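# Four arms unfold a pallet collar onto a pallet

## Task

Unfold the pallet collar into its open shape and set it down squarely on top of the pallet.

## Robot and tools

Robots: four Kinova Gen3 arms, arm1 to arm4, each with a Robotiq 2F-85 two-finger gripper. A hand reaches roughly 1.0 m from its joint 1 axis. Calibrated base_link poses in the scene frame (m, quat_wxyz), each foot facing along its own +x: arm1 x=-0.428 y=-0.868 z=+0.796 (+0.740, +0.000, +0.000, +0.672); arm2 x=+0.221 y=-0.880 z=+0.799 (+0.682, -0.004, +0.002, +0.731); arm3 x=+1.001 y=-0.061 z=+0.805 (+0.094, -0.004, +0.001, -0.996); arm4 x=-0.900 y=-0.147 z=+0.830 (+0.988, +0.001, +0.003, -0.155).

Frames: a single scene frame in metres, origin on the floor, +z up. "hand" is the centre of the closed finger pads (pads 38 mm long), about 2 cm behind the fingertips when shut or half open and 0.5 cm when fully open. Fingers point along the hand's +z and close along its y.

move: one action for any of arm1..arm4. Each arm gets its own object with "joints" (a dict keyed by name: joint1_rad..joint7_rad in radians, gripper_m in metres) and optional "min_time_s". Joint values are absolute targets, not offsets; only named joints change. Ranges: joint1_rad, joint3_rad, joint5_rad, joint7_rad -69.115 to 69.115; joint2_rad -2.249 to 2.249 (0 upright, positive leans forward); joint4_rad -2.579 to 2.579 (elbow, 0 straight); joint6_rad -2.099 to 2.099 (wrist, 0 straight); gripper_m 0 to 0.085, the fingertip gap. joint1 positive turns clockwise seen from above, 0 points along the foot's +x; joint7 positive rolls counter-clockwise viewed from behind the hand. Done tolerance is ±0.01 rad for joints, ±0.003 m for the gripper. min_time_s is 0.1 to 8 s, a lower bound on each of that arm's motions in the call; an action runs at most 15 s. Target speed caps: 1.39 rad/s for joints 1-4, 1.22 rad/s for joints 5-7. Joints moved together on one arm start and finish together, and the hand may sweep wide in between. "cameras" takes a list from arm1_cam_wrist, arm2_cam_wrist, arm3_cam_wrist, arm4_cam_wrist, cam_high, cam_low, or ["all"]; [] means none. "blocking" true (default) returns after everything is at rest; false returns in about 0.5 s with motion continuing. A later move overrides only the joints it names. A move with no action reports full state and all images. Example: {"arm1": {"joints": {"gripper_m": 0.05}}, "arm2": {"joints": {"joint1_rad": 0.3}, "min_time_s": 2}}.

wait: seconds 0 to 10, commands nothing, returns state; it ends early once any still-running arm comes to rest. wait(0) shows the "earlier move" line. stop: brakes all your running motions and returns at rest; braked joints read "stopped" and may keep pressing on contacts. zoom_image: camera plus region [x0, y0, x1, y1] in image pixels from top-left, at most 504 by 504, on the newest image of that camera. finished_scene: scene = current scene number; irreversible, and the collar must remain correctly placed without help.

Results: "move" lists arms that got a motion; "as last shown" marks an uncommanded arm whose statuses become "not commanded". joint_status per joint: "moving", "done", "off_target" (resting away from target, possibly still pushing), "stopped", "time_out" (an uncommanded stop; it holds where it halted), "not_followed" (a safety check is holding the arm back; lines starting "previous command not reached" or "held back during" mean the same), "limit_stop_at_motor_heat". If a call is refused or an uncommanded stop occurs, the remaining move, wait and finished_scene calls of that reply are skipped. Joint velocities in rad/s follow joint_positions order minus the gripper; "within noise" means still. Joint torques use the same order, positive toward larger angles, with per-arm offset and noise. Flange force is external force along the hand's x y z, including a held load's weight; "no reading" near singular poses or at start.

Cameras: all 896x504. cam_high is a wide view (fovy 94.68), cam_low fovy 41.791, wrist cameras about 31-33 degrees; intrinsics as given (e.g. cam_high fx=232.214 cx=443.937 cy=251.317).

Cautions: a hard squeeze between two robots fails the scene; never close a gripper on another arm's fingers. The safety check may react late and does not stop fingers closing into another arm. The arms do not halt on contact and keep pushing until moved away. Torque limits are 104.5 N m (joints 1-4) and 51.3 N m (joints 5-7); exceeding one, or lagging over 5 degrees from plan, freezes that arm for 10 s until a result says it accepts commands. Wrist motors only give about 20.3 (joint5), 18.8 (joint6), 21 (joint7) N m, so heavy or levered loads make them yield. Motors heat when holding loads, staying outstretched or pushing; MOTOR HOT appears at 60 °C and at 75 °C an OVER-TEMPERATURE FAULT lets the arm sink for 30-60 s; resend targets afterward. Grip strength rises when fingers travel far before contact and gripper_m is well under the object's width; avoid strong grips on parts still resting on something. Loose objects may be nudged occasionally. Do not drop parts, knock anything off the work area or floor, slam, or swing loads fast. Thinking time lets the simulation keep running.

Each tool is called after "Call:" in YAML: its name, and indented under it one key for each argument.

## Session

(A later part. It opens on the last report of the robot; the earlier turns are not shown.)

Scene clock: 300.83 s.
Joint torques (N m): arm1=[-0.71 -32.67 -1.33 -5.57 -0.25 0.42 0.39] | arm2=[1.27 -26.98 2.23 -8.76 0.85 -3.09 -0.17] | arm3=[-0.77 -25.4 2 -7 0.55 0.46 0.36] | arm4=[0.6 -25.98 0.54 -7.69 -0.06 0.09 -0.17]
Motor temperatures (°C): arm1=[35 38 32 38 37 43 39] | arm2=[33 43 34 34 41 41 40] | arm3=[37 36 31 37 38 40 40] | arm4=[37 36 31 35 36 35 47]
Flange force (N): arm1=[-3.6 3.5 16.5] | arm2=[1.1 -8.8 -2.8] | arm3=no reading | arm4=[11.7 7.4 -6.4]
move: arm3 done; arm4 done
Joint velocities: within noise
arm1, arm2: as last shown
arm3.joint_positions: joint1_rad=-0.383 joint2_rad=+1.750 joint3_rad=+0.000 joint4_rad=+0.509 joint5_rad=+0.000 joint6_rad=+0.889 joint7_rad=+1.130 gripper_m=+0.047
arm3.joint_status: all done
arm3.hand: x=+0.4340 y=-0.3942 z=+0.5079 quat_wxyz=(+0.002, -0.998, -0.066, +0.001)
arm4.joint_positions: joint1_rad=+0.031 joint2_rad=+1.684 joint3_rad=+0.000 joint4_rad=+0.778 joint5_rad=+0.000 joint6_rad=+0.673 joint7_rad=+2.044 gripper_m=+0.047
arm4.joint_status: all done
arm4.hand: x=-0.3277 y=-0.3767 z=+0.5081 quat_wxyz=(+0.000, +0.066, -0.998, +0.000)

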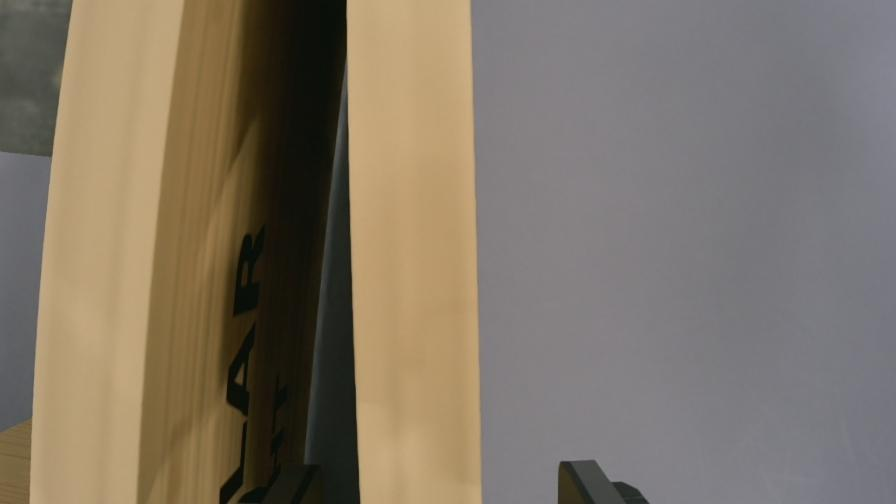

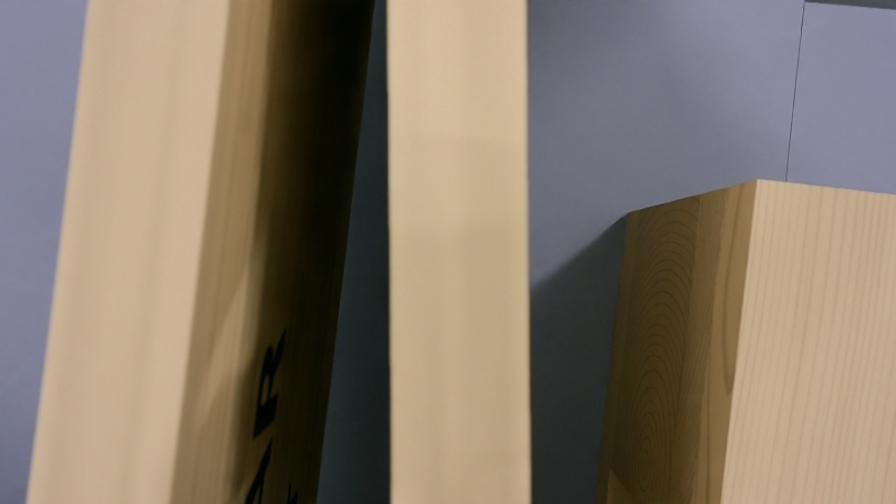

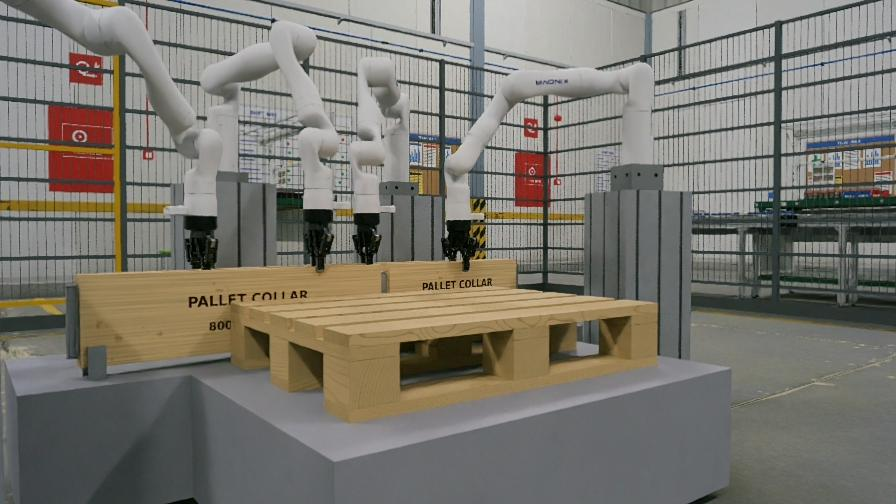

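Call:
move:
  arm3: {"joints": {"gripper_m": 0.002}}
  arm4: {"joints": {"gripper_m": 0.002}}
  cameras: ["arm3_cam_wrist", "arm4_cam_wrist"]

Scene clock: 302.77 s.
Joint torques (N m): arm1=[-0.4 -31.68 -1.11 -6.49 -0.3 -0.36 0.33] | arm2=[0.36 -28.87 1.13 -6.96 0.59 -1.26 -0.14] | arm3=[-0.87 -22.05 2.01 -5.91 0.54 0.27 0.23] | arm4=[0.4 -23.75 0.37 -7.26 -0.06 -0.18 -0.09]
Motor temperatures (°C): arm1=[35 38 32 38 37 43 39] | arm2=[33 43 34 34 41 41 40] | arm3=[37 36 31 37 38 40 40] | arm4=[37 36 31 35 36 35 47]
Flange force (N): arm1=[-1.2 1.4 12.2] | arm2=[0.1 -4.9 5.6] | arm3=no reading | arm4=[12.3 7.5 -10.8]
move: arm3 off_target; arm4 off_target
Joint velocities: within noise
arm1, arm2: as last shown
arm1.hand: x=-0.0446 y=-0.4277 z=+0.5265 quat_wxyz=(+0.000, +0.000, -1.000, +0.000)
arm3.joint_positions: joint1_rad=-0.383 joint2_rad=+1.750 joint3_rad=+0.000 joint4_rad=+0.508 joint5_rad=+0.000 joint6_rad=+0.889 joint7_rad=+1.130 gripper_m=+0.018
arm3.joint_status: gripper_m off_target (ended at +0.018, target +0.002)
arm3.hand: x=+0.4340 y=-0.3942 z=+0.5079 quat_wxyz=(+0.002, -0.998, -0.066, +0.001)
arm4.joint_positions: joint1_rad=+0.031 joint2_rad=+1.684 joint3_rad=+0.000 joint4_rad=+0.778 joint5_rad=+0.000 joint6_rad=+0.673 joint7_rad=+2.044 gripper_m=+0.018
arm4.joint_status: gripper_m off_target (ended at +0.018, target +0.002)
arm4.hand: x=-0.3276 y=-0.3767 z=+0.5081 quat_wxyz=(-0.001, +0.066, -0.998, +0.000)

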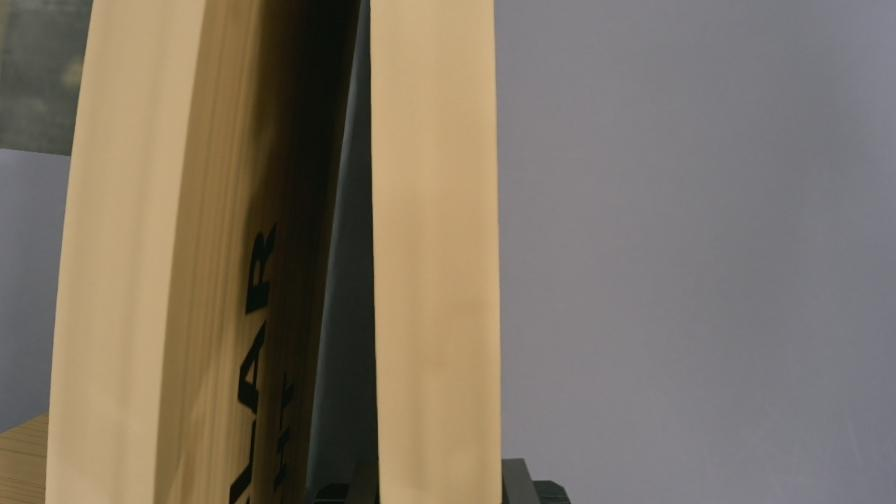

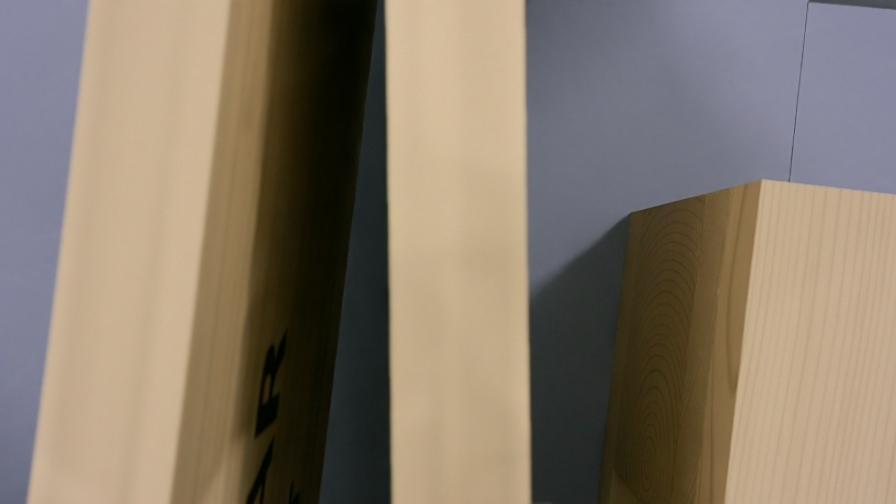

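Call:
move:
  arm1: {"joints": {"gripper_m": 0.045}}
  arm2: {"joints": {"gripper_m": 0.045}}

Call:
move:
  arm1: {"joints": {"joint2_rad": 1.2418, "joint4_rad": 1.2705, "joint6_rad": 0.6293}, "min_time_s": 2.5}
  arm2: {"joints": {"joint2_rad": 1.1938, "joint4_rad": 1.4284, "joint6_rad": 0.5106}, "min_time_s": 2.5}
  cameras: ["arm1_cam_wrist", "arm2_cam_wrist", "cam_low"]

Scene clock: 306.83 s.
Joint torques (N m): arm1=[-0.03 -24.93 -0.7 -4.35 -0.12 -0.11 0.32] | arm2=[0.24 -24.95 0.59 -4.21 0.33 0.08 -0.24] | arm3=[-0.66 -20.96 2.08 -5.43 0.68 0.4 0.28] | arm4=[-0.13 -23.17 0.03 -6.72 -0.13 0.08 -0.02]
Motor temperatures (°C): arm1=[35 38 32 38 37 43 39] | arm2=[33 43 34 34 41 41 40] | arm3=[37 36 31 36 38 40 40] | arm4=[37 36 31 35 36 35 47]
Flange force (N): arm1=[-0.9 2.1 1.2] | arm2=[0.1 -1.4 2.5] | arm3=no reading | arm4=[11.6 6.3 -10.7]
move: arm1 done; arm2 done
Joint velocities: within noise
arm1.joint_positions: joint1_rad=+0.578 joint2_rad=+1.509 joint3_rad=+0.000 joint4_rad=+1.086 joint5_rad=+0.000 joint6_rad=+0.546 joint7_rad=+0.674 gripper_m=+0.045
arm1.joint_status: all done
arm1.hand: x=-0.0446 y=-0.4276 z=+0.5265 quat_wxyz=(+0.000, +0.000, -1.000, +0.000)
arm2.joint_positions: joint1_rad=-0.103 joint2_rad=+1.464 joint3_rad=+0.000 joint4_rad=+1.251 joint5_rad=+0.000 joint6_rad=+0.417 joint7_rad=-0.173 gripper_m=+0.045
arm2.joint_status: all done
arm2.hand: x=+0.1524 y=-0.3348 z=+0.5265 quat_wxyz=(-0.001, +0.000, -1.000, +0.000)
arm3.joint_positions: joint1_rad=-0.383 joint2_rad=+1.750 joint3_rad=+0.000 joint4_rad=+0.509 joint5_rad=+0.000 joint6_rad=+0.889 joint7_rad=+1.130 gripper_m=+0.018
arm3.joint_status: not commanded
arm3.hand: x=+0.4340 y=-0.3942 z=+0.5078 quat_wxyz=(+0.002, -0.998, -0.065, +0.001)
arm4.joint_positions: joint1_rad=+0.030 joint2_rad=+1.684 joint3_rad=+0.000 joint4_rad=+0.778 joint5_rad=+0.000 joint6_rad=+0.673 joint7_rad=+2.044 gripper_m=+0.018
arm4.joint_status: not commanded
arm4.hand: x=-0.3277 y=-0.3766 z=+0.5081 quat_wxyz=(+0.000, +0.066, -0.998, +0.000)
pictures: none

Scene clock: 309.63 s.
Joint torques (N m): arm1=[0.02 -24.54 -0.65 -4.96 -0.17 -0.08 0.28] | arm2=[0.23 -24.46 0.54 -5.04 0.33 0.02 -0.28] | arm3=[-0.6 -20.93 2.18 -5.44 0.64 0.39 0.25] | arm4=[-0.08 -23.19 0.06 -6.74 -0.09 0.07 -0.02]
Motor temperatures (°C): arm1=[35 38 32 38 37 43 39] | arm2=[33 43 34 34 41 41 40] | arm3=[37 36 31 36 38 40 40] | arm4=[37 36 31 35 36 35 47]
Flange force (N): arm1=[-0.8 2.0 0.8] | arm2=[0.0 -1.2 2.7] | arm3=no reading | arm4=[11.6 6.4 -10.8]
move: arm1 done; arm2 done
Joint velocities: within noise
arm1.joint_positions: joint1_rad=+0.578 joint2_rad=+1.242 joint3_rad=+0.000 joint4_rad=+1.270 joint5_rad=+0.000 joint6_rad=+0.629 joint7_rad=+0.674 gripper_m=+0.045
arm1.joint_status: all done
arm1.hand: x=-0.0446 y=-0.4277 z=+0.6510 quat_wxyz=(+0.000, +0.000, -1.000, +0.000)
arm2.joint_positions: joint1_rad=-0.103 joint2_rad=+1.194 joint3_rad=+0.000 joint4_rad=+1.428 joint5_rad=+0.000 joint6_rad=+0.511 joint7_rad=-0.173 gripper_m=+0.045
arm2.joint_status: all done
arm2.hand: x=+0.1521 y=-0.3349 z=+0.6500 quat_wxyz=(-0.001, +0.000, -1.000, +0.000)
arm3.joint_positions: joint1_rad=-0.383 joint2_rad=+1.750 joint3_rad=+0.000 joint4_rad=+0.509 joint5_rad=+0.000 joint6_rad=+0.889 joint7_rad=+1.130 gripper_m=+0.018
arm3.joint_status: not commanded
arm3.hand: x=+0.4340 y=-0.3942 z=+0.5078 quat_wxyz=(+0.002, -0.998, -0.066, +0.001)
arm4.joint_positions: joint1_rad=+0.031 joint2_rad=+1.684 joint3_rad=+0.000 joint4_rad=+0.778 joint5_rad=+0.000 joint6_rad=+0.673 joint7_rad=+2.044 gripper_m=+0.018
arm4.joint_status: not commanded
arm4.hand: x=-0.3277 y=-0.3767 z=+0.5081 quat_wxyz=(+0.000, +0.066, -0.998, +0.000)

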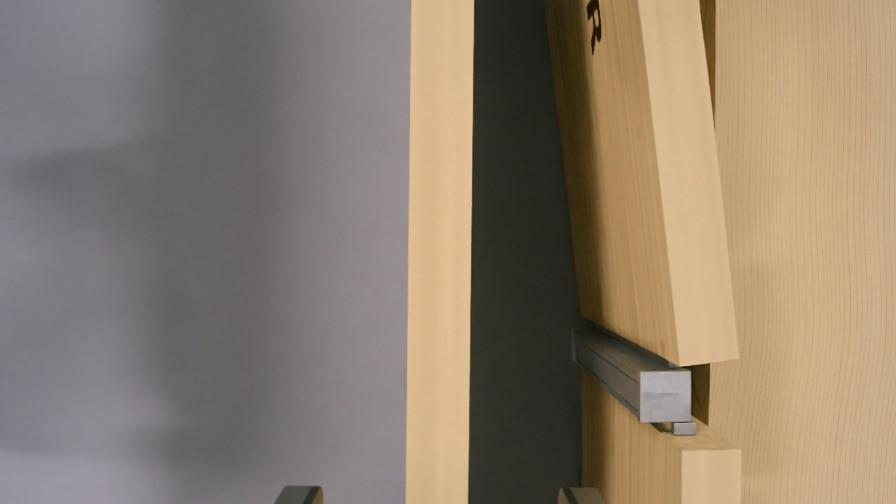

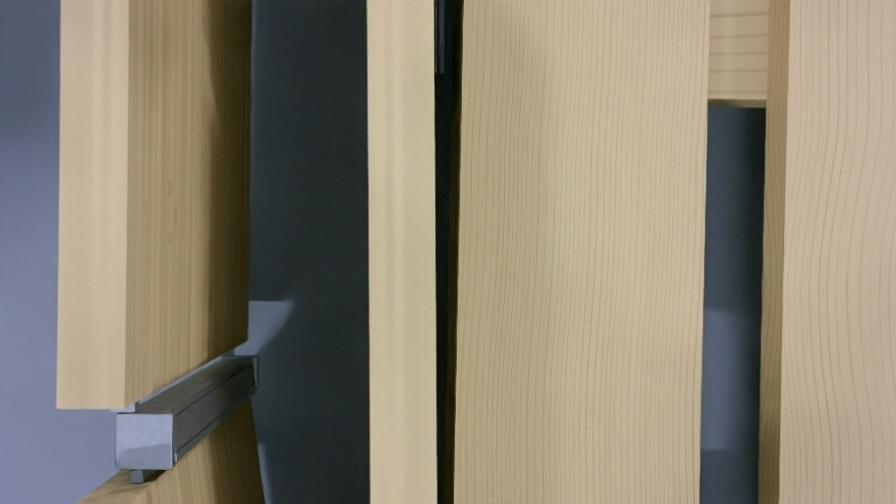

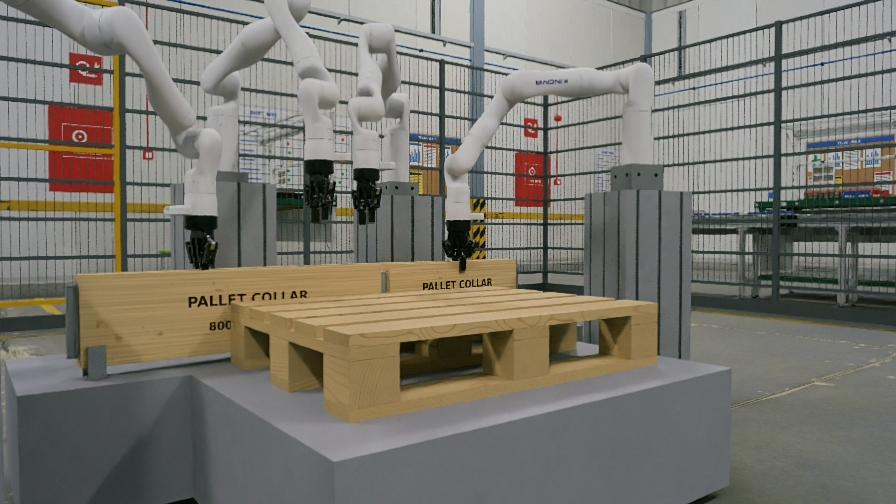

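Call:
move:
  arm1: {"joints": {"joint1_rad": 0.1756, "joint2_rad": 0.5769, "joint4_rad": 2.0331, "joint6_rad": 0.5316, "joint7_rad": 0.2717}, "min_time_s": 3}
  arm2: {"joints": {"joint1_rad": 0.0756, "joint2_rad": 0.5008, "joint4_rad": 2.2317, "joint6_rad": 0.4003, "joint7_rad": 0.0061}, "min_time_s": 3}

Call:
move:
  arm3: {"joints": {"joint2_rad": 1.5837, "joint4_rad": 0.706, "joint6_rad": 0.8582}, "min_time_s": 2.5}
  arm4: {"joints": {"joint2_rad": 1.5314, "joint4_rad": 0.9418, "joint6_rad": 0.6622}, "min_time_s": 2.5}
  cameras: ["arm1_cam_wrist", "arm3_cam_wrist", "arm4_cam_wrist", "cam_low"]

Scene clock: 317.13 s.
Joint torques (N m): arm1=[-0.09 -15.74 -0.84 -4.16 -0.11 -0.04 0.25] | arm2=[0.31 -14.07 0.41 -4.05 0.36 0.08 -0.27] | arm3=[-0.66 -20.84 2.18 -5.33 0.63 0.42 0.25] | arm4=[-0.03 -23.18 0.06 -6.78 -0.11 0.06 -0.01]
Motor temperatures (°C): arm1=[35 38 32 38 37 43 39] | arm2=[33 43 34 34 41 41 40] | arm3=[37 37 31 36 38 40 40] | arm4=[37 36 31 35 36 35 47]
Flange force (N): arm1=[0.1 1.7 0.2] | arm2=[0.4 -0.9 3.3] | arm3=no reading | arm4=[11.8 6.6 -10.9]
move: arm1 done; arm2 done
Joint velocities: within noise
arm1.joint_positions: joint1_rad=+0.176 joint2_rad=+0.577 joint3_rad=+0.000 joint4_rad=+2.033 joint5_rad=+0.000 joint6_rad=+0.532 joint7_rad=+0.272 gripper_m=+0.045
arm1.joint_status: all done
arm1.hand: x=-0.2998 y=-0.4998 z=+0.8508 quat_wxyz=(+0.000, +0.000, -1.000, +0.000)
arm2.joint_positions: joint1_rad=+0.076 joint2_rad=+0.501 joint3_rad=+0.000 joint4_rad=+2.232 joint5_rad=+0.000 joint6_rad=+0.400 joint7_rad=+0.006 gripper_m=+0.045
arm2.joint_status: all done
arm2.hand: x=+0.2481 y=-0.5497 z=+0.8509 quat_wxyz=(-0.002, +0.000, -1.000, +0.000)
arm3.joint_positions: joint1_rad=-0.383 joint2_rad=+1.750 joint3_rad=+0.000 joint4_rad=+0.509 joint5_rad=+0.000 joint6_rad=+0.889 joint7_rad=+1.130 gripper_m=+0.018
arm3.joint_status: not commanded
arm3.hand: x=+0.4340 y=-0.3942 z=+0.5078 quat_wxyz=(+0.002, -0.998, -0.066, +0.001)
arm4: as last shown
pictures: none

Scene clock: 319.93 s.
Joint torques (N m): arm1=[-0.05 -15.73 -0.86 -4.18 -0.12 -0.07 0.29] | arm2=[0.25 -14.05 0.38 -4.06 0.33 0.08 -0.27] | arm3=[-1.33 -42.39 2.04 -12.23 0.38 0.87 0.41] | arm4=[1.05 -41.96 0.97 -12.34 -0.12 0.31 -0.18]
Motor temperatures (°C): arm1=[35 38 32 38 37 43 39] | arm2=[33 43 34 34 41 41 40] | arm3=[37 37 31 36 38 40 40] | arm4=[37 37 31 35 36 35 47]
Flange force (N): arm1=[0.3 1.8 0.1] | arm2=[0.2 -1.0 3.3] | arm3=[2.2 -2.9 23.9] | arm4=[9.1 6.7 22.3]
move: arm3 done; arm4 done
Joint velocities: within noise
arm1, arm2: as last shown
arm3.joint_positions: joint1_rad=-0.383 joint2_rad=+1.584 joint3_rad=+0.000 joint4_rad=+0.706 joint5_rad=+0.000 joint6_rad=+0.858 joint7_rad=+1.130 gripper_m=+0.018
arm3.joint_status: all done
arm3.hand: x=+0.4342 y=-0.3944 z=+0.5699 quat_wxyz=(+0.002, -0.998, -0.066, +0.001)
arm4.joint_positions: joint1_rad=+0.031 joint2_rad=+1.531 joint3_rad=+0.000 joint4_rad=+0.942 joint5_rad=+0.000 joint6_rad=+0.662 joint7_rad=+2.044 gripper_m=+0.018
arm4.joint_status: all done
arm4.hand: x=-0.3278 y=-0.3766 z=+0.5700 quat_wxyz=(+0.000, +0.066, -0.998, +0.000)

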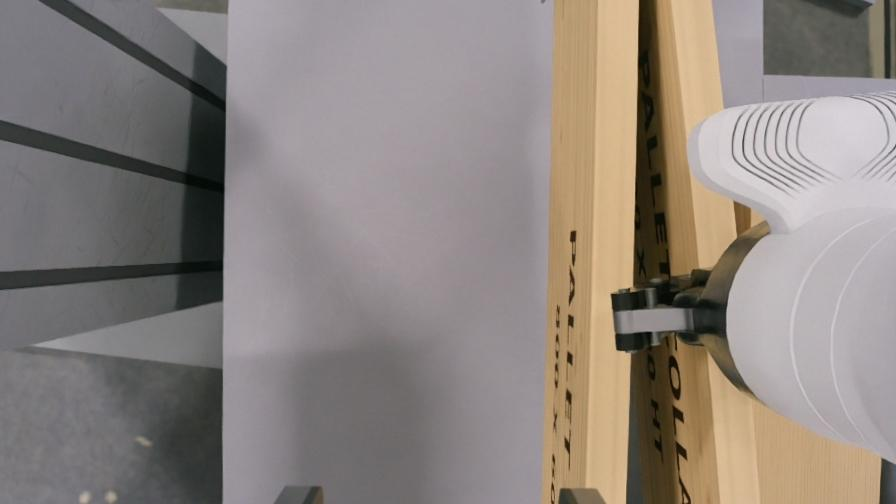

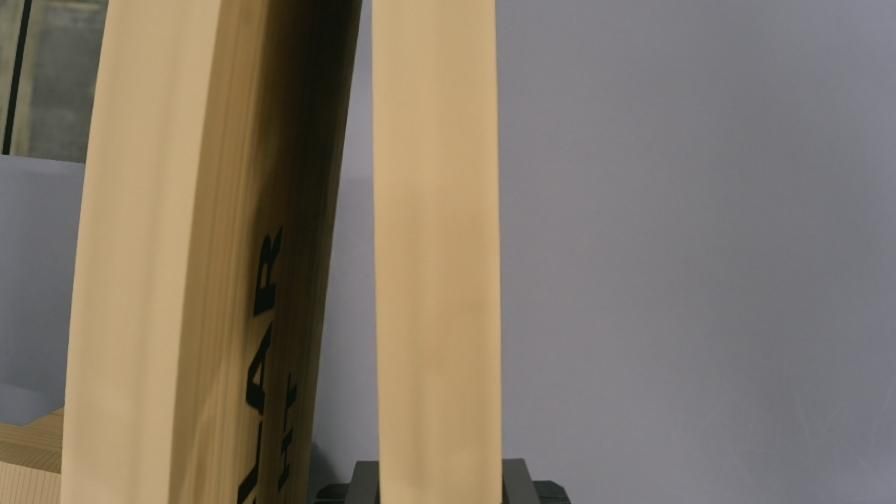

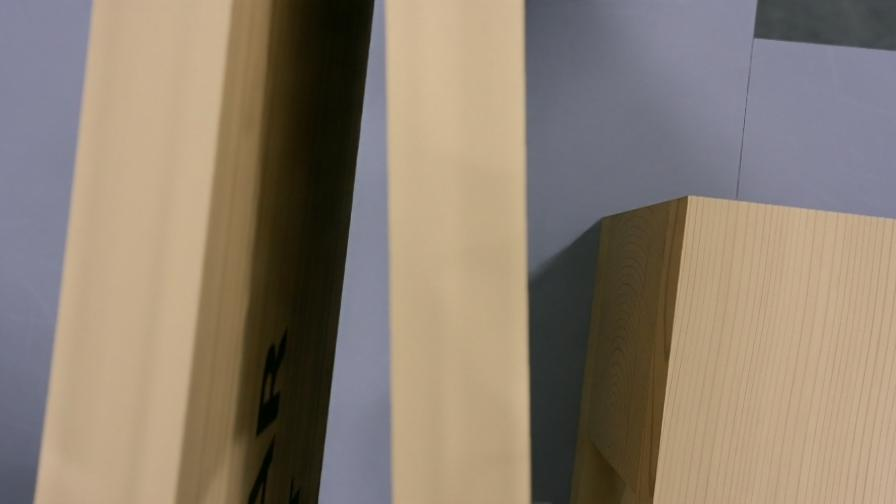

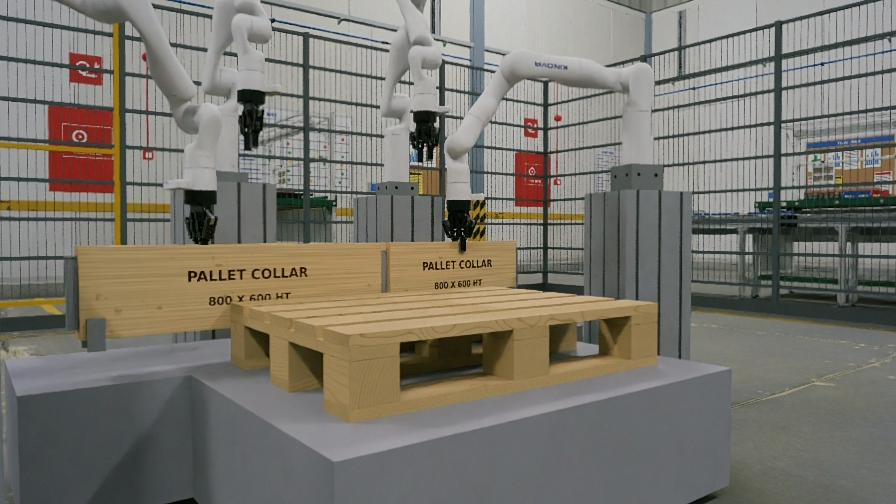

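Call:
move:
  arm3: {"joints": {"joint2_rad": 1.4398, "joint4_rad": 0.8306, "joint6_rad": 0.8775}, "min_time_s": 2}
  arm4: {"joints": {"joint2_rad": 1.3879, "joint4_rad": 1.0595, "joint6_rad": 0.688}, "min_time_s": 2}

Call:
move:
  arm3: {"joints": {"joint2_rad": 1.3144, "joint4_rad": 0.902, "joint6_rad": 0.9315}, "min_time_s": 2}
  arm4: {"joints": {"joint2_rad": 1.257, "joint4_rad": 1.1347, "joint6_rad": 0.7437}, "min_time_s": 2}
  cameras: ["arm1_cam_wrist", "cam_low"]

Scene clock: 327.03 s.
Joint torques (N m): arm1=[-0.02 -15.77 -0.94 -4.26 -0.11 -0.05 0.2] | arm2=[0.27 -14.08 0.37 -4.06 0.34 0.08 -0.26] | arm3=[-0.98 -42.84 2.25 -12.92 0.53 0.61 0.4] | arm4=[0.77 -42.48 0.77 -13.31 -0.19 0 -0.16]
Motor temperatures (°C): arm1=[35 38 32 38 37 43 39] | arm2=[33 43 34 34 41 41 40] | arm3=[37 39 31 36 38 40 40] | arm4=[37 38 31 35 36 35 47]
Flange force (N): arm1=[0.2 1.5 0.3] | arm2=[0.3 -0.9 3.4] | arm3=[2.9 -2.6 24.5] | arm4=[9.5 6.5 23.9]
move: arm3 done; arm4 done
Joint velocities: within noise
arm1, arm2: as last shown
arm3.joint_positions: joint1_rad=-0.383 joint2_rad=+1.440 joint3_rad=+0.000 joint4_rad=+0.831 joint5_rad=+0.000 joint6_rad=+0.878 joint7_rad=+1.130 gripper_m=+0.018
arm3.joint_status: all done
arm3.hand: x=+0.4344 y=-0.3947 z=+0.6349 quat_wxyz=(+0.002, -0.998, -0.066, +0.001)
arm4.joint_positions: joint1_rad=+0.031 joint2_rad=+1.388 joint3_rad=+0.000 joint4_rad=+1.059 joint5_rad=+0.000 joint6_rad=+0.688 joint7_rad=+2.044 gripper_m=+0.018
arm4.joint_status: all done
arm4.hand: x=-0.3278 y=-0.3767 z=+0.6351 quat_wxyz=(+0.000, +0.066, -0.998, +0.000)
pictures: none

Scene clock: 329.33 s.
Joint torques (N m): arm1=[-0.04 -15.71 -0.85 -4.25 -0.13 -0.12 0.3] | arm2=[0.22 -14.05 0.4 -4.02 0.36 0.11 -0.24] | arm3=[-0.52 -43.07 2.65 -14.03 0.76 0.31 0.47] | arm4=[0.48 -42.68 0.5 -14.65 -0.26 -0.29 -0.17]
Motor temperatures (°C): arm1=[35 38 32 38 37 43 39] | arm2=[33 43 34 34 41 41 40] | arm3=[37 40 31 36 38 40 40] | arm4=[37 38 31 35 36 35 47]
Flange force (N): arm1=[0.4 1.6 0.0] | arm2=[0.2 -0.9 3.4] | arm3=[4.1 -2.3 24.9] | arm4=[10.5 6.5 25.2]
move: arm3 done; arm4 done
Joint velocities: within noise
arm1, arm2: as last shown
arm3.joint_positions: joint1_rad=-0.383 joint2_rad=+1.314 joint3_rad=+0.000 joint4_rad=+0.902 joint5_rad=+0.000 joint6_rad=+0.931 joint7_rad=+1.130 gripper_m=+0.018
arm3.joint_status: all done
arm3.hand: x=+0.4346 y=-0.3950 z=+0.6999 quat_wxyz=(+0.002, -0.998, -0.066, +0.001)
arm4.joint_positions: joint1_rad=+0.031 joint2_rad=+1.257 joint3_rad=+0.000 joint4_rad=+1.135 joint5_rad=+0.000 joint6_rad=+0.744 joint7_rad=+2.044 gripper_m=+0.018
arm4.joint_status: all done
arm4.hand: x=-0.3278 y=-0.3767 z=+0.7000 quat_wxyz=(+0.000, +0.066, -0.998, +0.000)

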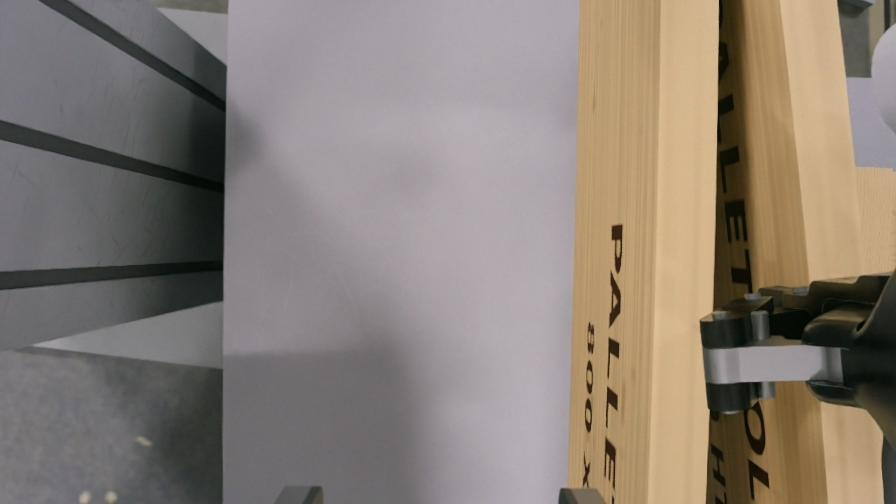

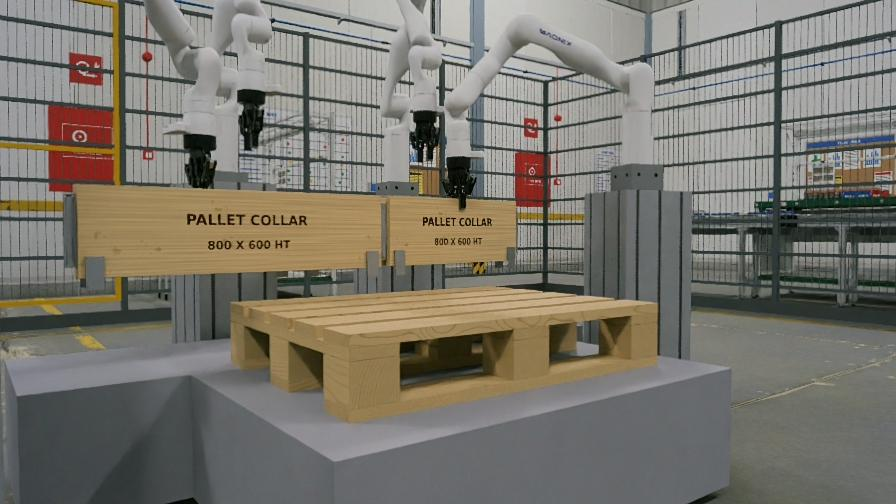

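Call:
move:
  arm3: {"joints": {"joint1_rad": -0.2702, "joint2_rad": 1.2645, "joint4_rad": 1.0359, "joint6_rad": 0.8481, "joint7_rad": 1.243}, "min_time_s": 2}
  arm4: {"joints": {"joint1_rad": -0.0004, "joint2_rad": 1.1969, "joint4_rad": 1.3142, "joint6_rad": 0.6243, "joint7_rad": 2.0126}, "min_time_s": 2}

Call:
move:
  arm3: {"joints": {"joint1_rad": -0.1517, "joint2_rad": 1.2385, "joint4_rad": 1.1083, "joint6_rad": 0.8021, "joint7_rad": 1.3615}, "min_time_s": 2}
  arm4: {"joints": {"joint1_rad": -0.1237, "joint2_rad": 1.1584, "joint4_rad": 1.4402, "joint6_rad": 0.537, "joint7_rad": 1.8893}, "min_time_s": 2}

Call:
move:
  arm3: {"joints": {"joint1_rad": -0.0293, "joint2_rad": 1.2307, "joint4_rad": 1.1305, "joint6_rad": 0.7881, "joint7_rad": 1.4839}, "min_time_s": 2}
  arm4: {"joints": {"joint1_rad": -0.2593, "joint2_rad": 1.1358, "joint4_rad": 1.5204, "joint6_rad": 0.4796, "joint7_rad": 1.7538}, "min_time_s": 2}
  cameras: ["all"]

Scene clock: 337.70 s.
Joint torques (N m): arm1=[0.01 -15.7 -0.82 -4.21 -0.12 -0.09 0.31] | arm2=[0.21 -14.07 0.36 -4.05 0.35 0.11 -0.28] | arm3=[-11.28 -24.82 -7.61 9.23 -3.77 13.09 -0.01] | arm4=[12.42 -22.27 11.1 13.2 2.55 13.38 -0.81]
Motor temperatures (°C): arm1=[35 37 32 37 37 43 39] | arm2=[33 43 34 34 41 41 40] | arm3=[37 42 31 36 38 40 40] | arm4=[37 40 31 35 36 35 47]
Flange force (N): arm1=[0.5 1.7 0.0] | arm2=[0.0 -1.0 3.4] | arm3=[-45.1 -5.6 24.0] | arm4=[-43.4 -0.1 26.6]
move: arm3 done; arm4 done
Joint velocities: within noise
arm1, arm2: as last shown
arm3.joint_positions: joint1_rad=-0.270 joint2_rad=+1.264 joint3_rad=+0.000 joint4_rad=+1.036 joint5_rad=+0.000 joint6_rad=+0.848 joint7_rad=+1.243 gripper_m=+0.018
arm3.joint_status: all done
arm3.hand: x=+0.4210 y=-0.3193 z=+0.6999 quat_wxyz=(+0.002, -0.998, -0.066, +0.001)
arm4.joint_positions: joint1_rad=+0.000 joint2_rad=+1.197 joint3_rad=+0.000 joint4_rad=+1.314 joint5_rad=+0.000 joint6_rad=+0.624 joint7_rad=+2.013 gripper_m=+0.018
arm4.joint_status: all done
arm4.hand: x=-0.3566 y=-0.3473 z=+0.7002 quat_wxyz=(-0.001, +0.066, -0.998, +0.000)
pictures: none

Scene clock: 340.00 s.
Joint torques (N m): arm1=[-0.07 -15.74 -0.9 -4.21 -0.08 -0.03 0.29] | arm2=[0.27 -14.07 0.38 -4.06 0.34 0.11 -0.26] | arm3=[-4.4 -30.28 -1.41 1.48 -1.27 8.35 -0.01] | arm4=[5.33 -27.87 5 4.51 0.78 8.01 -0.48]
Motor temperatures (°C): arm1=[35 37 32 37 37 43 39] | arm2=[33 43 34 34 41 41 40] | arm3=[37 42 31 36 38 40 40] | arm4=[37 40 31 35 36 35 47]
Flange force (N): arm1=[0.3 1.6 0.3] | arm2=[0.3 -1.0 3.4] | arm3=[-24.2 -3.5 24.2] | arm4=[-21.6 1.4 26.6]
move: arm3 done; arm4 done
Joint velocities: within noise
arm1, arm2: as last shown
arm3.joint_positions: joint1_rad=-0.152 joint2_rad=+1.239 joint3_rad=+0.000 joint4_rad=+1.108 joint5_rad=+0.000 joint6_rad=+0.802 joint7_rad=+1.362 gripper_m=+0.018
arm3.joint_status: all done
arm3.hand: x=+0.4073 y=-0.2446 z=+0.6998 quat_wxyz=(+0.002, -0.998, -0.066, +0.001)
arm4.joint_positions: joint1_rad=-0.124 joint2_rad=+1.158 joint3_rad=+0.000 joint4_rad=+1.440 joint5_rad=+0.000 joint6_rad=+0.537 joint7_rad=+1.889 gripper_m=+0.018
arm4.joint_status: all done
arm4.hand: x=-0.3648 y=-0.2736 z=+0.7000 quat_wxyz=(-0.001, +0.066, -0.998, +0.000)
pictures: none

Scene clock: 342.30 s.
Joint torques (N m): arm1=[-0.1 -15.72 -0.91 -4.19 -0.1 -0.06 0.29] | arm2=[0.24 -14.06 0.34 -4.04 0.35 0.09 -0.25] | arm3=[-1.1 -37.12 2.18 -8.14 0.45 2.84 0.22] | arm4=[1.28 -34.91 1.41 -6.4 -0.01 1.88 -0.27]
Motor temperatures (°C): arm1=[35 37 32 37 37 43 39] | arm2=[33 43 34 34 41 41 40] | arm3=[37 42 31 36 38 40 40] | arm4=[37 40 31 35 36 35 47]
Flange force (N): arm1=[0.2 1.7 0.1] | arm2=[0.2 -0.9 3.3] | arm3=[-3.6 -1.6 24.2] | arm4=[0.6 2.3 26.4]
move: arm3 done; arm4 done
Joint velocities: within noise
arm1, arm2: as last shown
arm3.joint_positions: joint1_rad=-0.029 joint2_rad=+1.231 joint3_rad=+0.000 joint4_rad=+1.131 joint5_rad=+0.000 joint6_rad=+0.788 joint7_rad=+1.484 gripper_m=+0.018
arm3.joint_status: all done
arm3.hand: x=+0.3937 y=-0.1699 z=+0.6999 quat_wxyz=(+0.001, -0.998, -0.066, +0.000)
arm4.joint_positions: joint1_rad=-0.259 joint2_rad=+1.136 joint3_rad=+0.000 joint4_rad=+1.520 joint5_rad=+0.000 joint6_rad=+0.480 joint7_rad=+1.754 gripper_m=+0.018
arm4.joint_status: all done
arm4.hand: x=-0.3723 y=-0.1990 z=+0.7000 quat_wxyz=(+0.000, +0.066, -0.998, -0.001)
pictures: arm1_cam_wrist, arm2_cam_wrist, arm3_cam_wrist, arm4_cam_wrist, cam_high, cam_low

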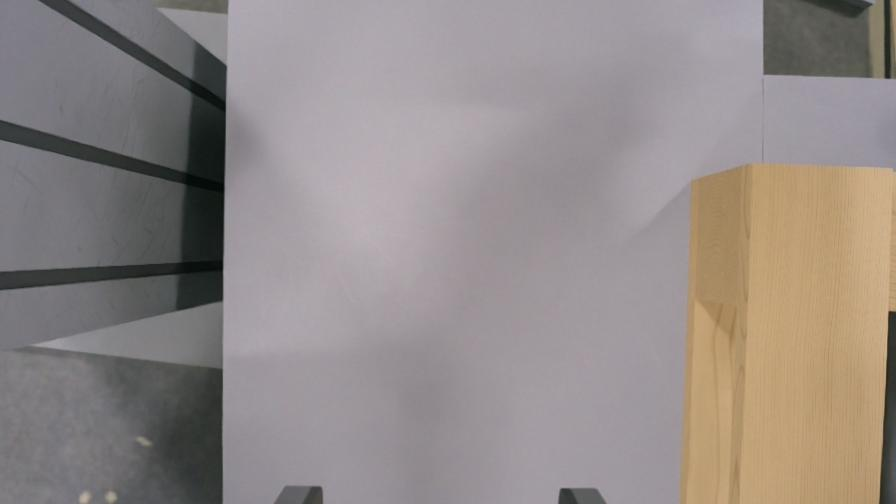

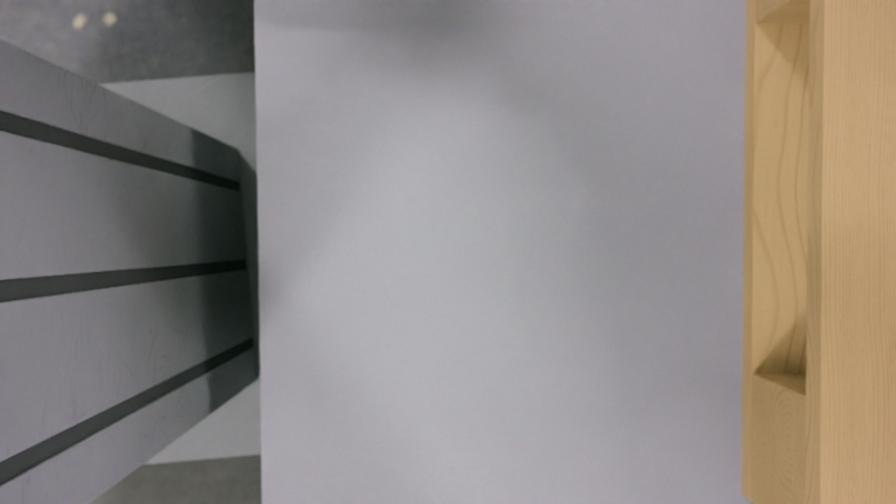

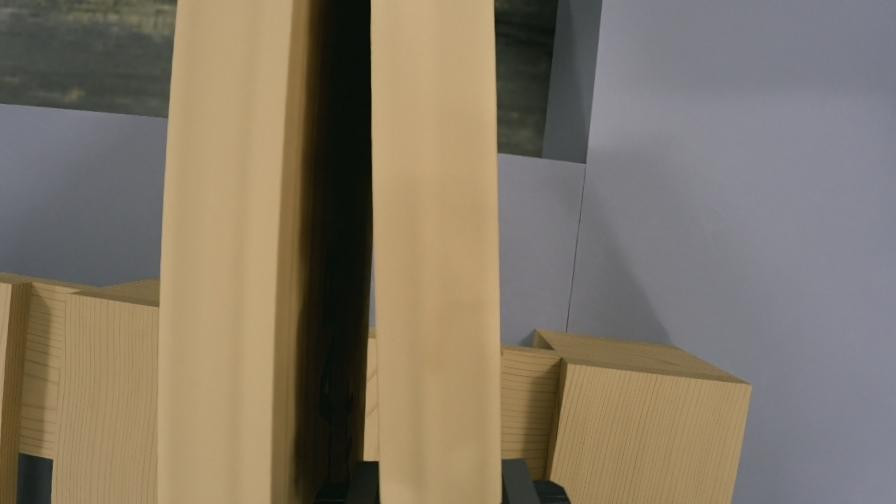

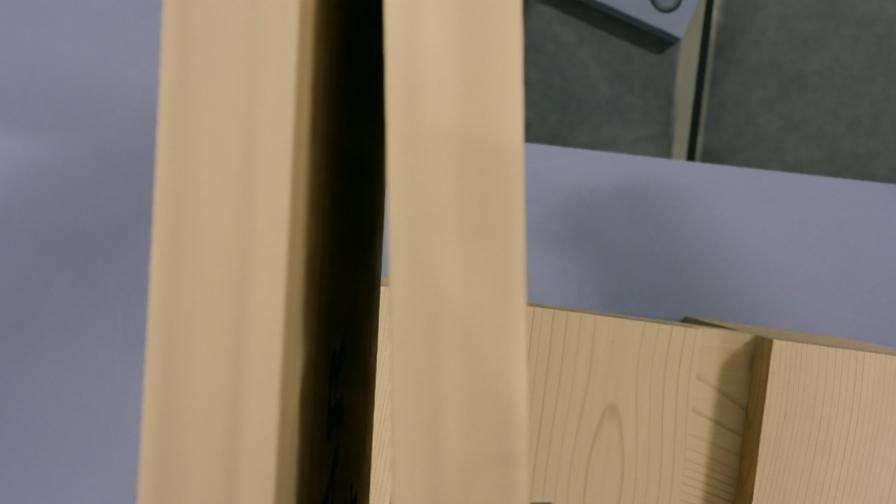

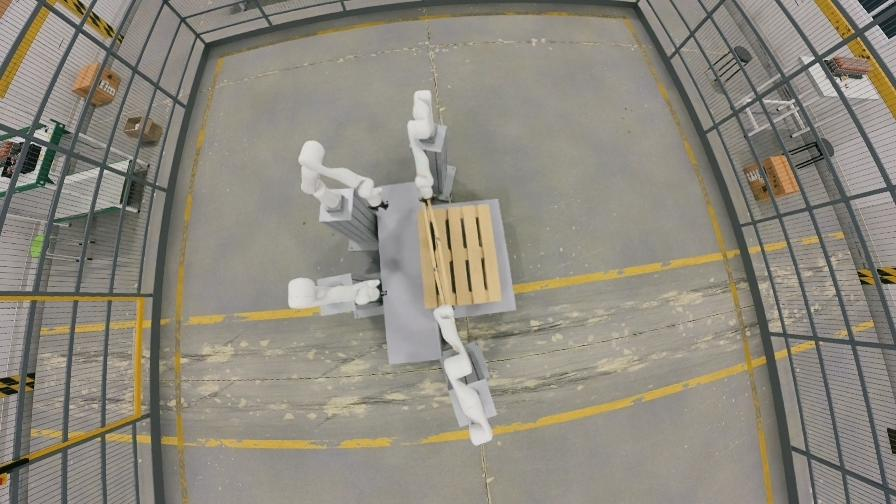

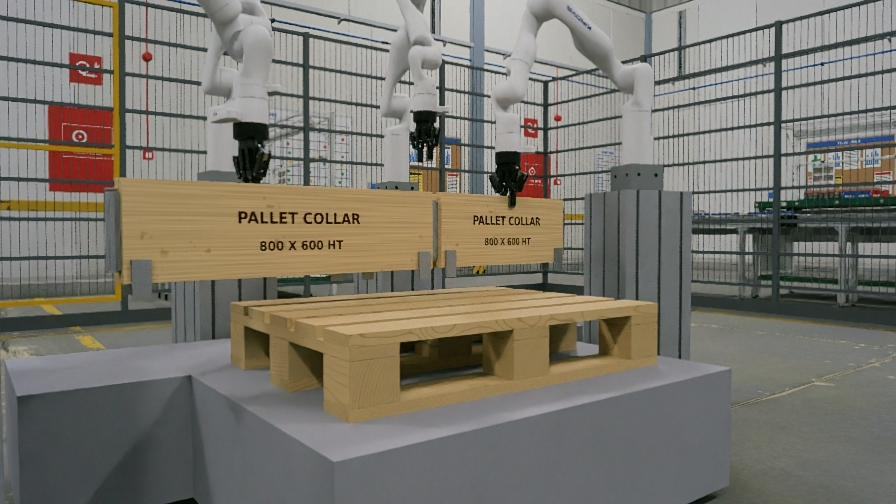

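Call:
move:
  arm4: {"joints": {"joint1_rad": -0.3521, "joint2_rad": 1.1361, "joint4_rad": 1.5204, "joint6_rad": 0.4796, "joint7_rad": 1.661}, "min_time_s": 3}
  cameras: ["arm3_cam_wrist", "arm4_cam_wrist", "cam_low", "cam_high"]

Scene clock: 347.87 s.
Joint torques (N m): arm1=[-0.04 -15.76 -0.86 -4.17 -0.07 -0.06 0.27] | arm2=[0.24 -14.05 0.39 -4.05 0.34 0.1 -0.25] | arm3=[-0.88 -40.74 2.73 -12.53 0.84 0.3 0.46] | arm4=[0.37 -37.61 0.69 -10.91 -0.02 -0.32 -0.12]
Motor temperatures (°C): arm1=[35 37 32 37 37 43 39] | arm2=[33 43 34 34 41 41 40] | arm3=[37 43 31 36 38 40 40] | arm4=[37 40 31 35 36 35 47]
Flange force (N): arm1=[0.3 1.8 0.2] | arm2=[0.2 -1.0 3.3] | arm3=[4.0 -1.2 25.1] | arm4=[9.5 2.0 25.6]
move: arm4 done
Joint velocities: within noise
arm1, arm2, arm3: as last shown
arm4.joint_positions: joint1_rad=-0.352 joint2_rad=+1.136 joint3_rad=+0.000 joint4_rad=+1.520 joint5_rad=+0.000 joint6_rad=+0.480 joint7_rad=+1.661 gripper_m=+0.018
arm4.joint_status: all done
arm4.hand: x=-0.3699 y=-0.1499 z=+0.6999 quat_wxyz=(+0.000, +0.066, -0.998, -0.001)
pictures: arm3_cam_wrist, arm4_cam_wrist, cam_high, cam_low

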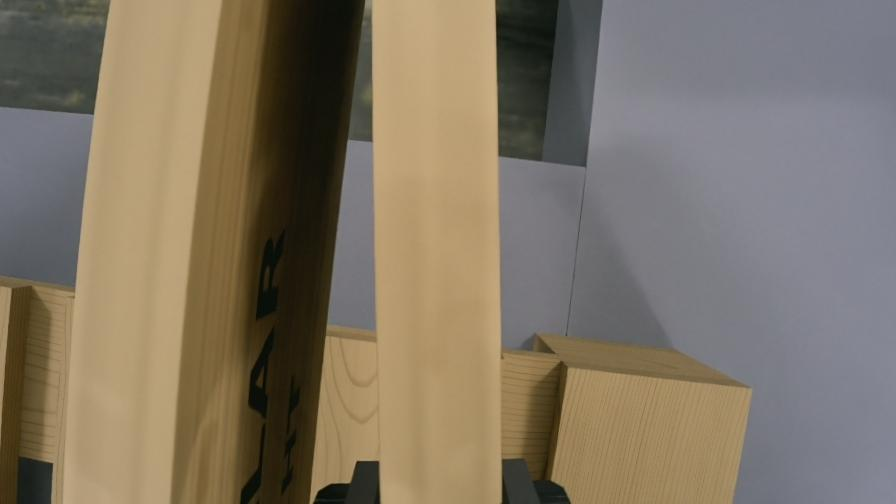

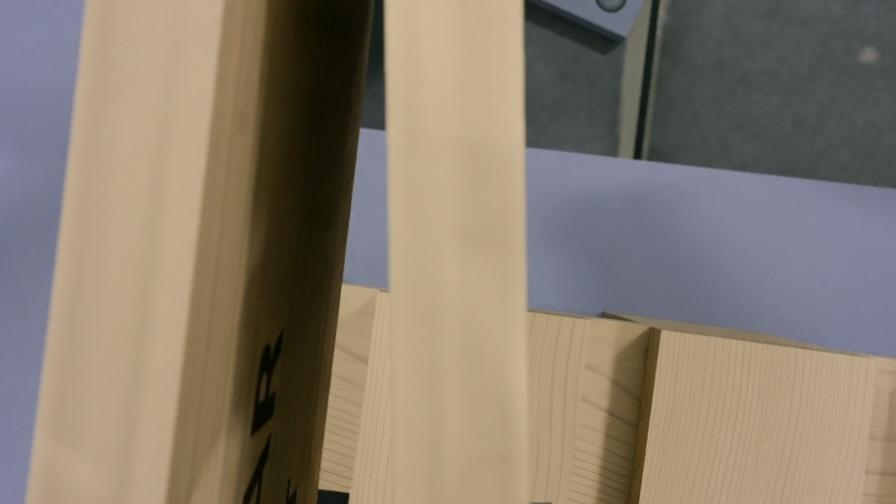

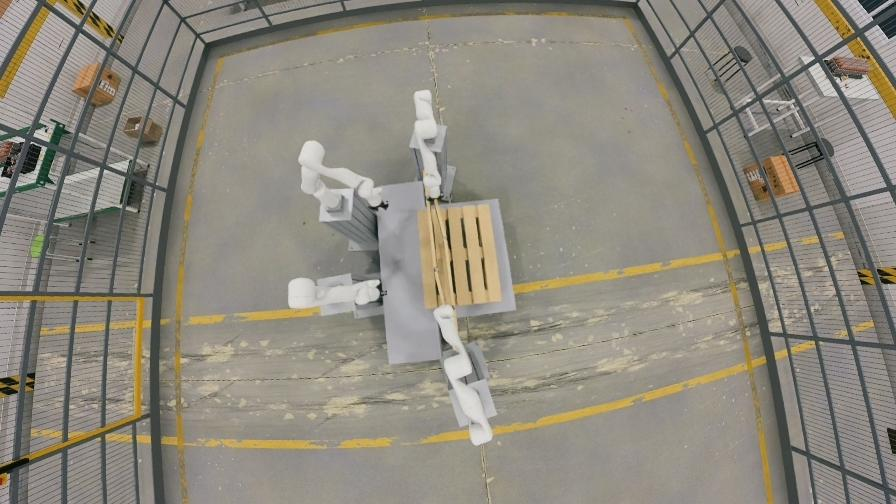

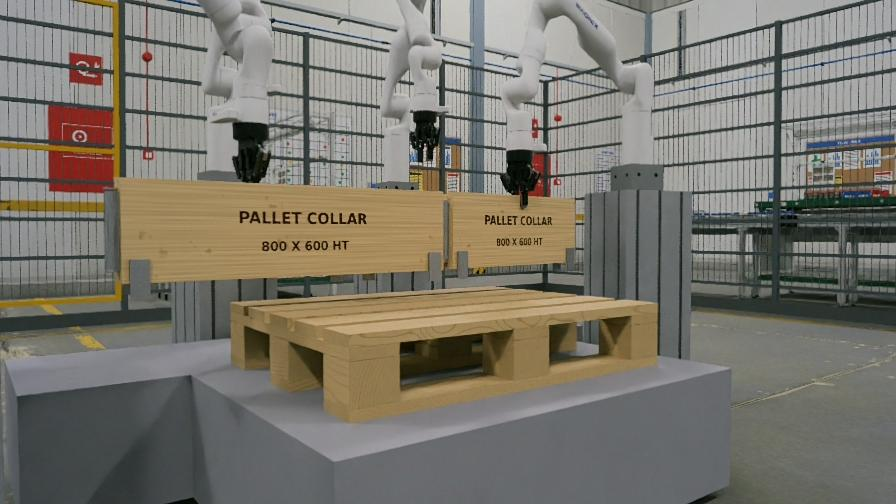

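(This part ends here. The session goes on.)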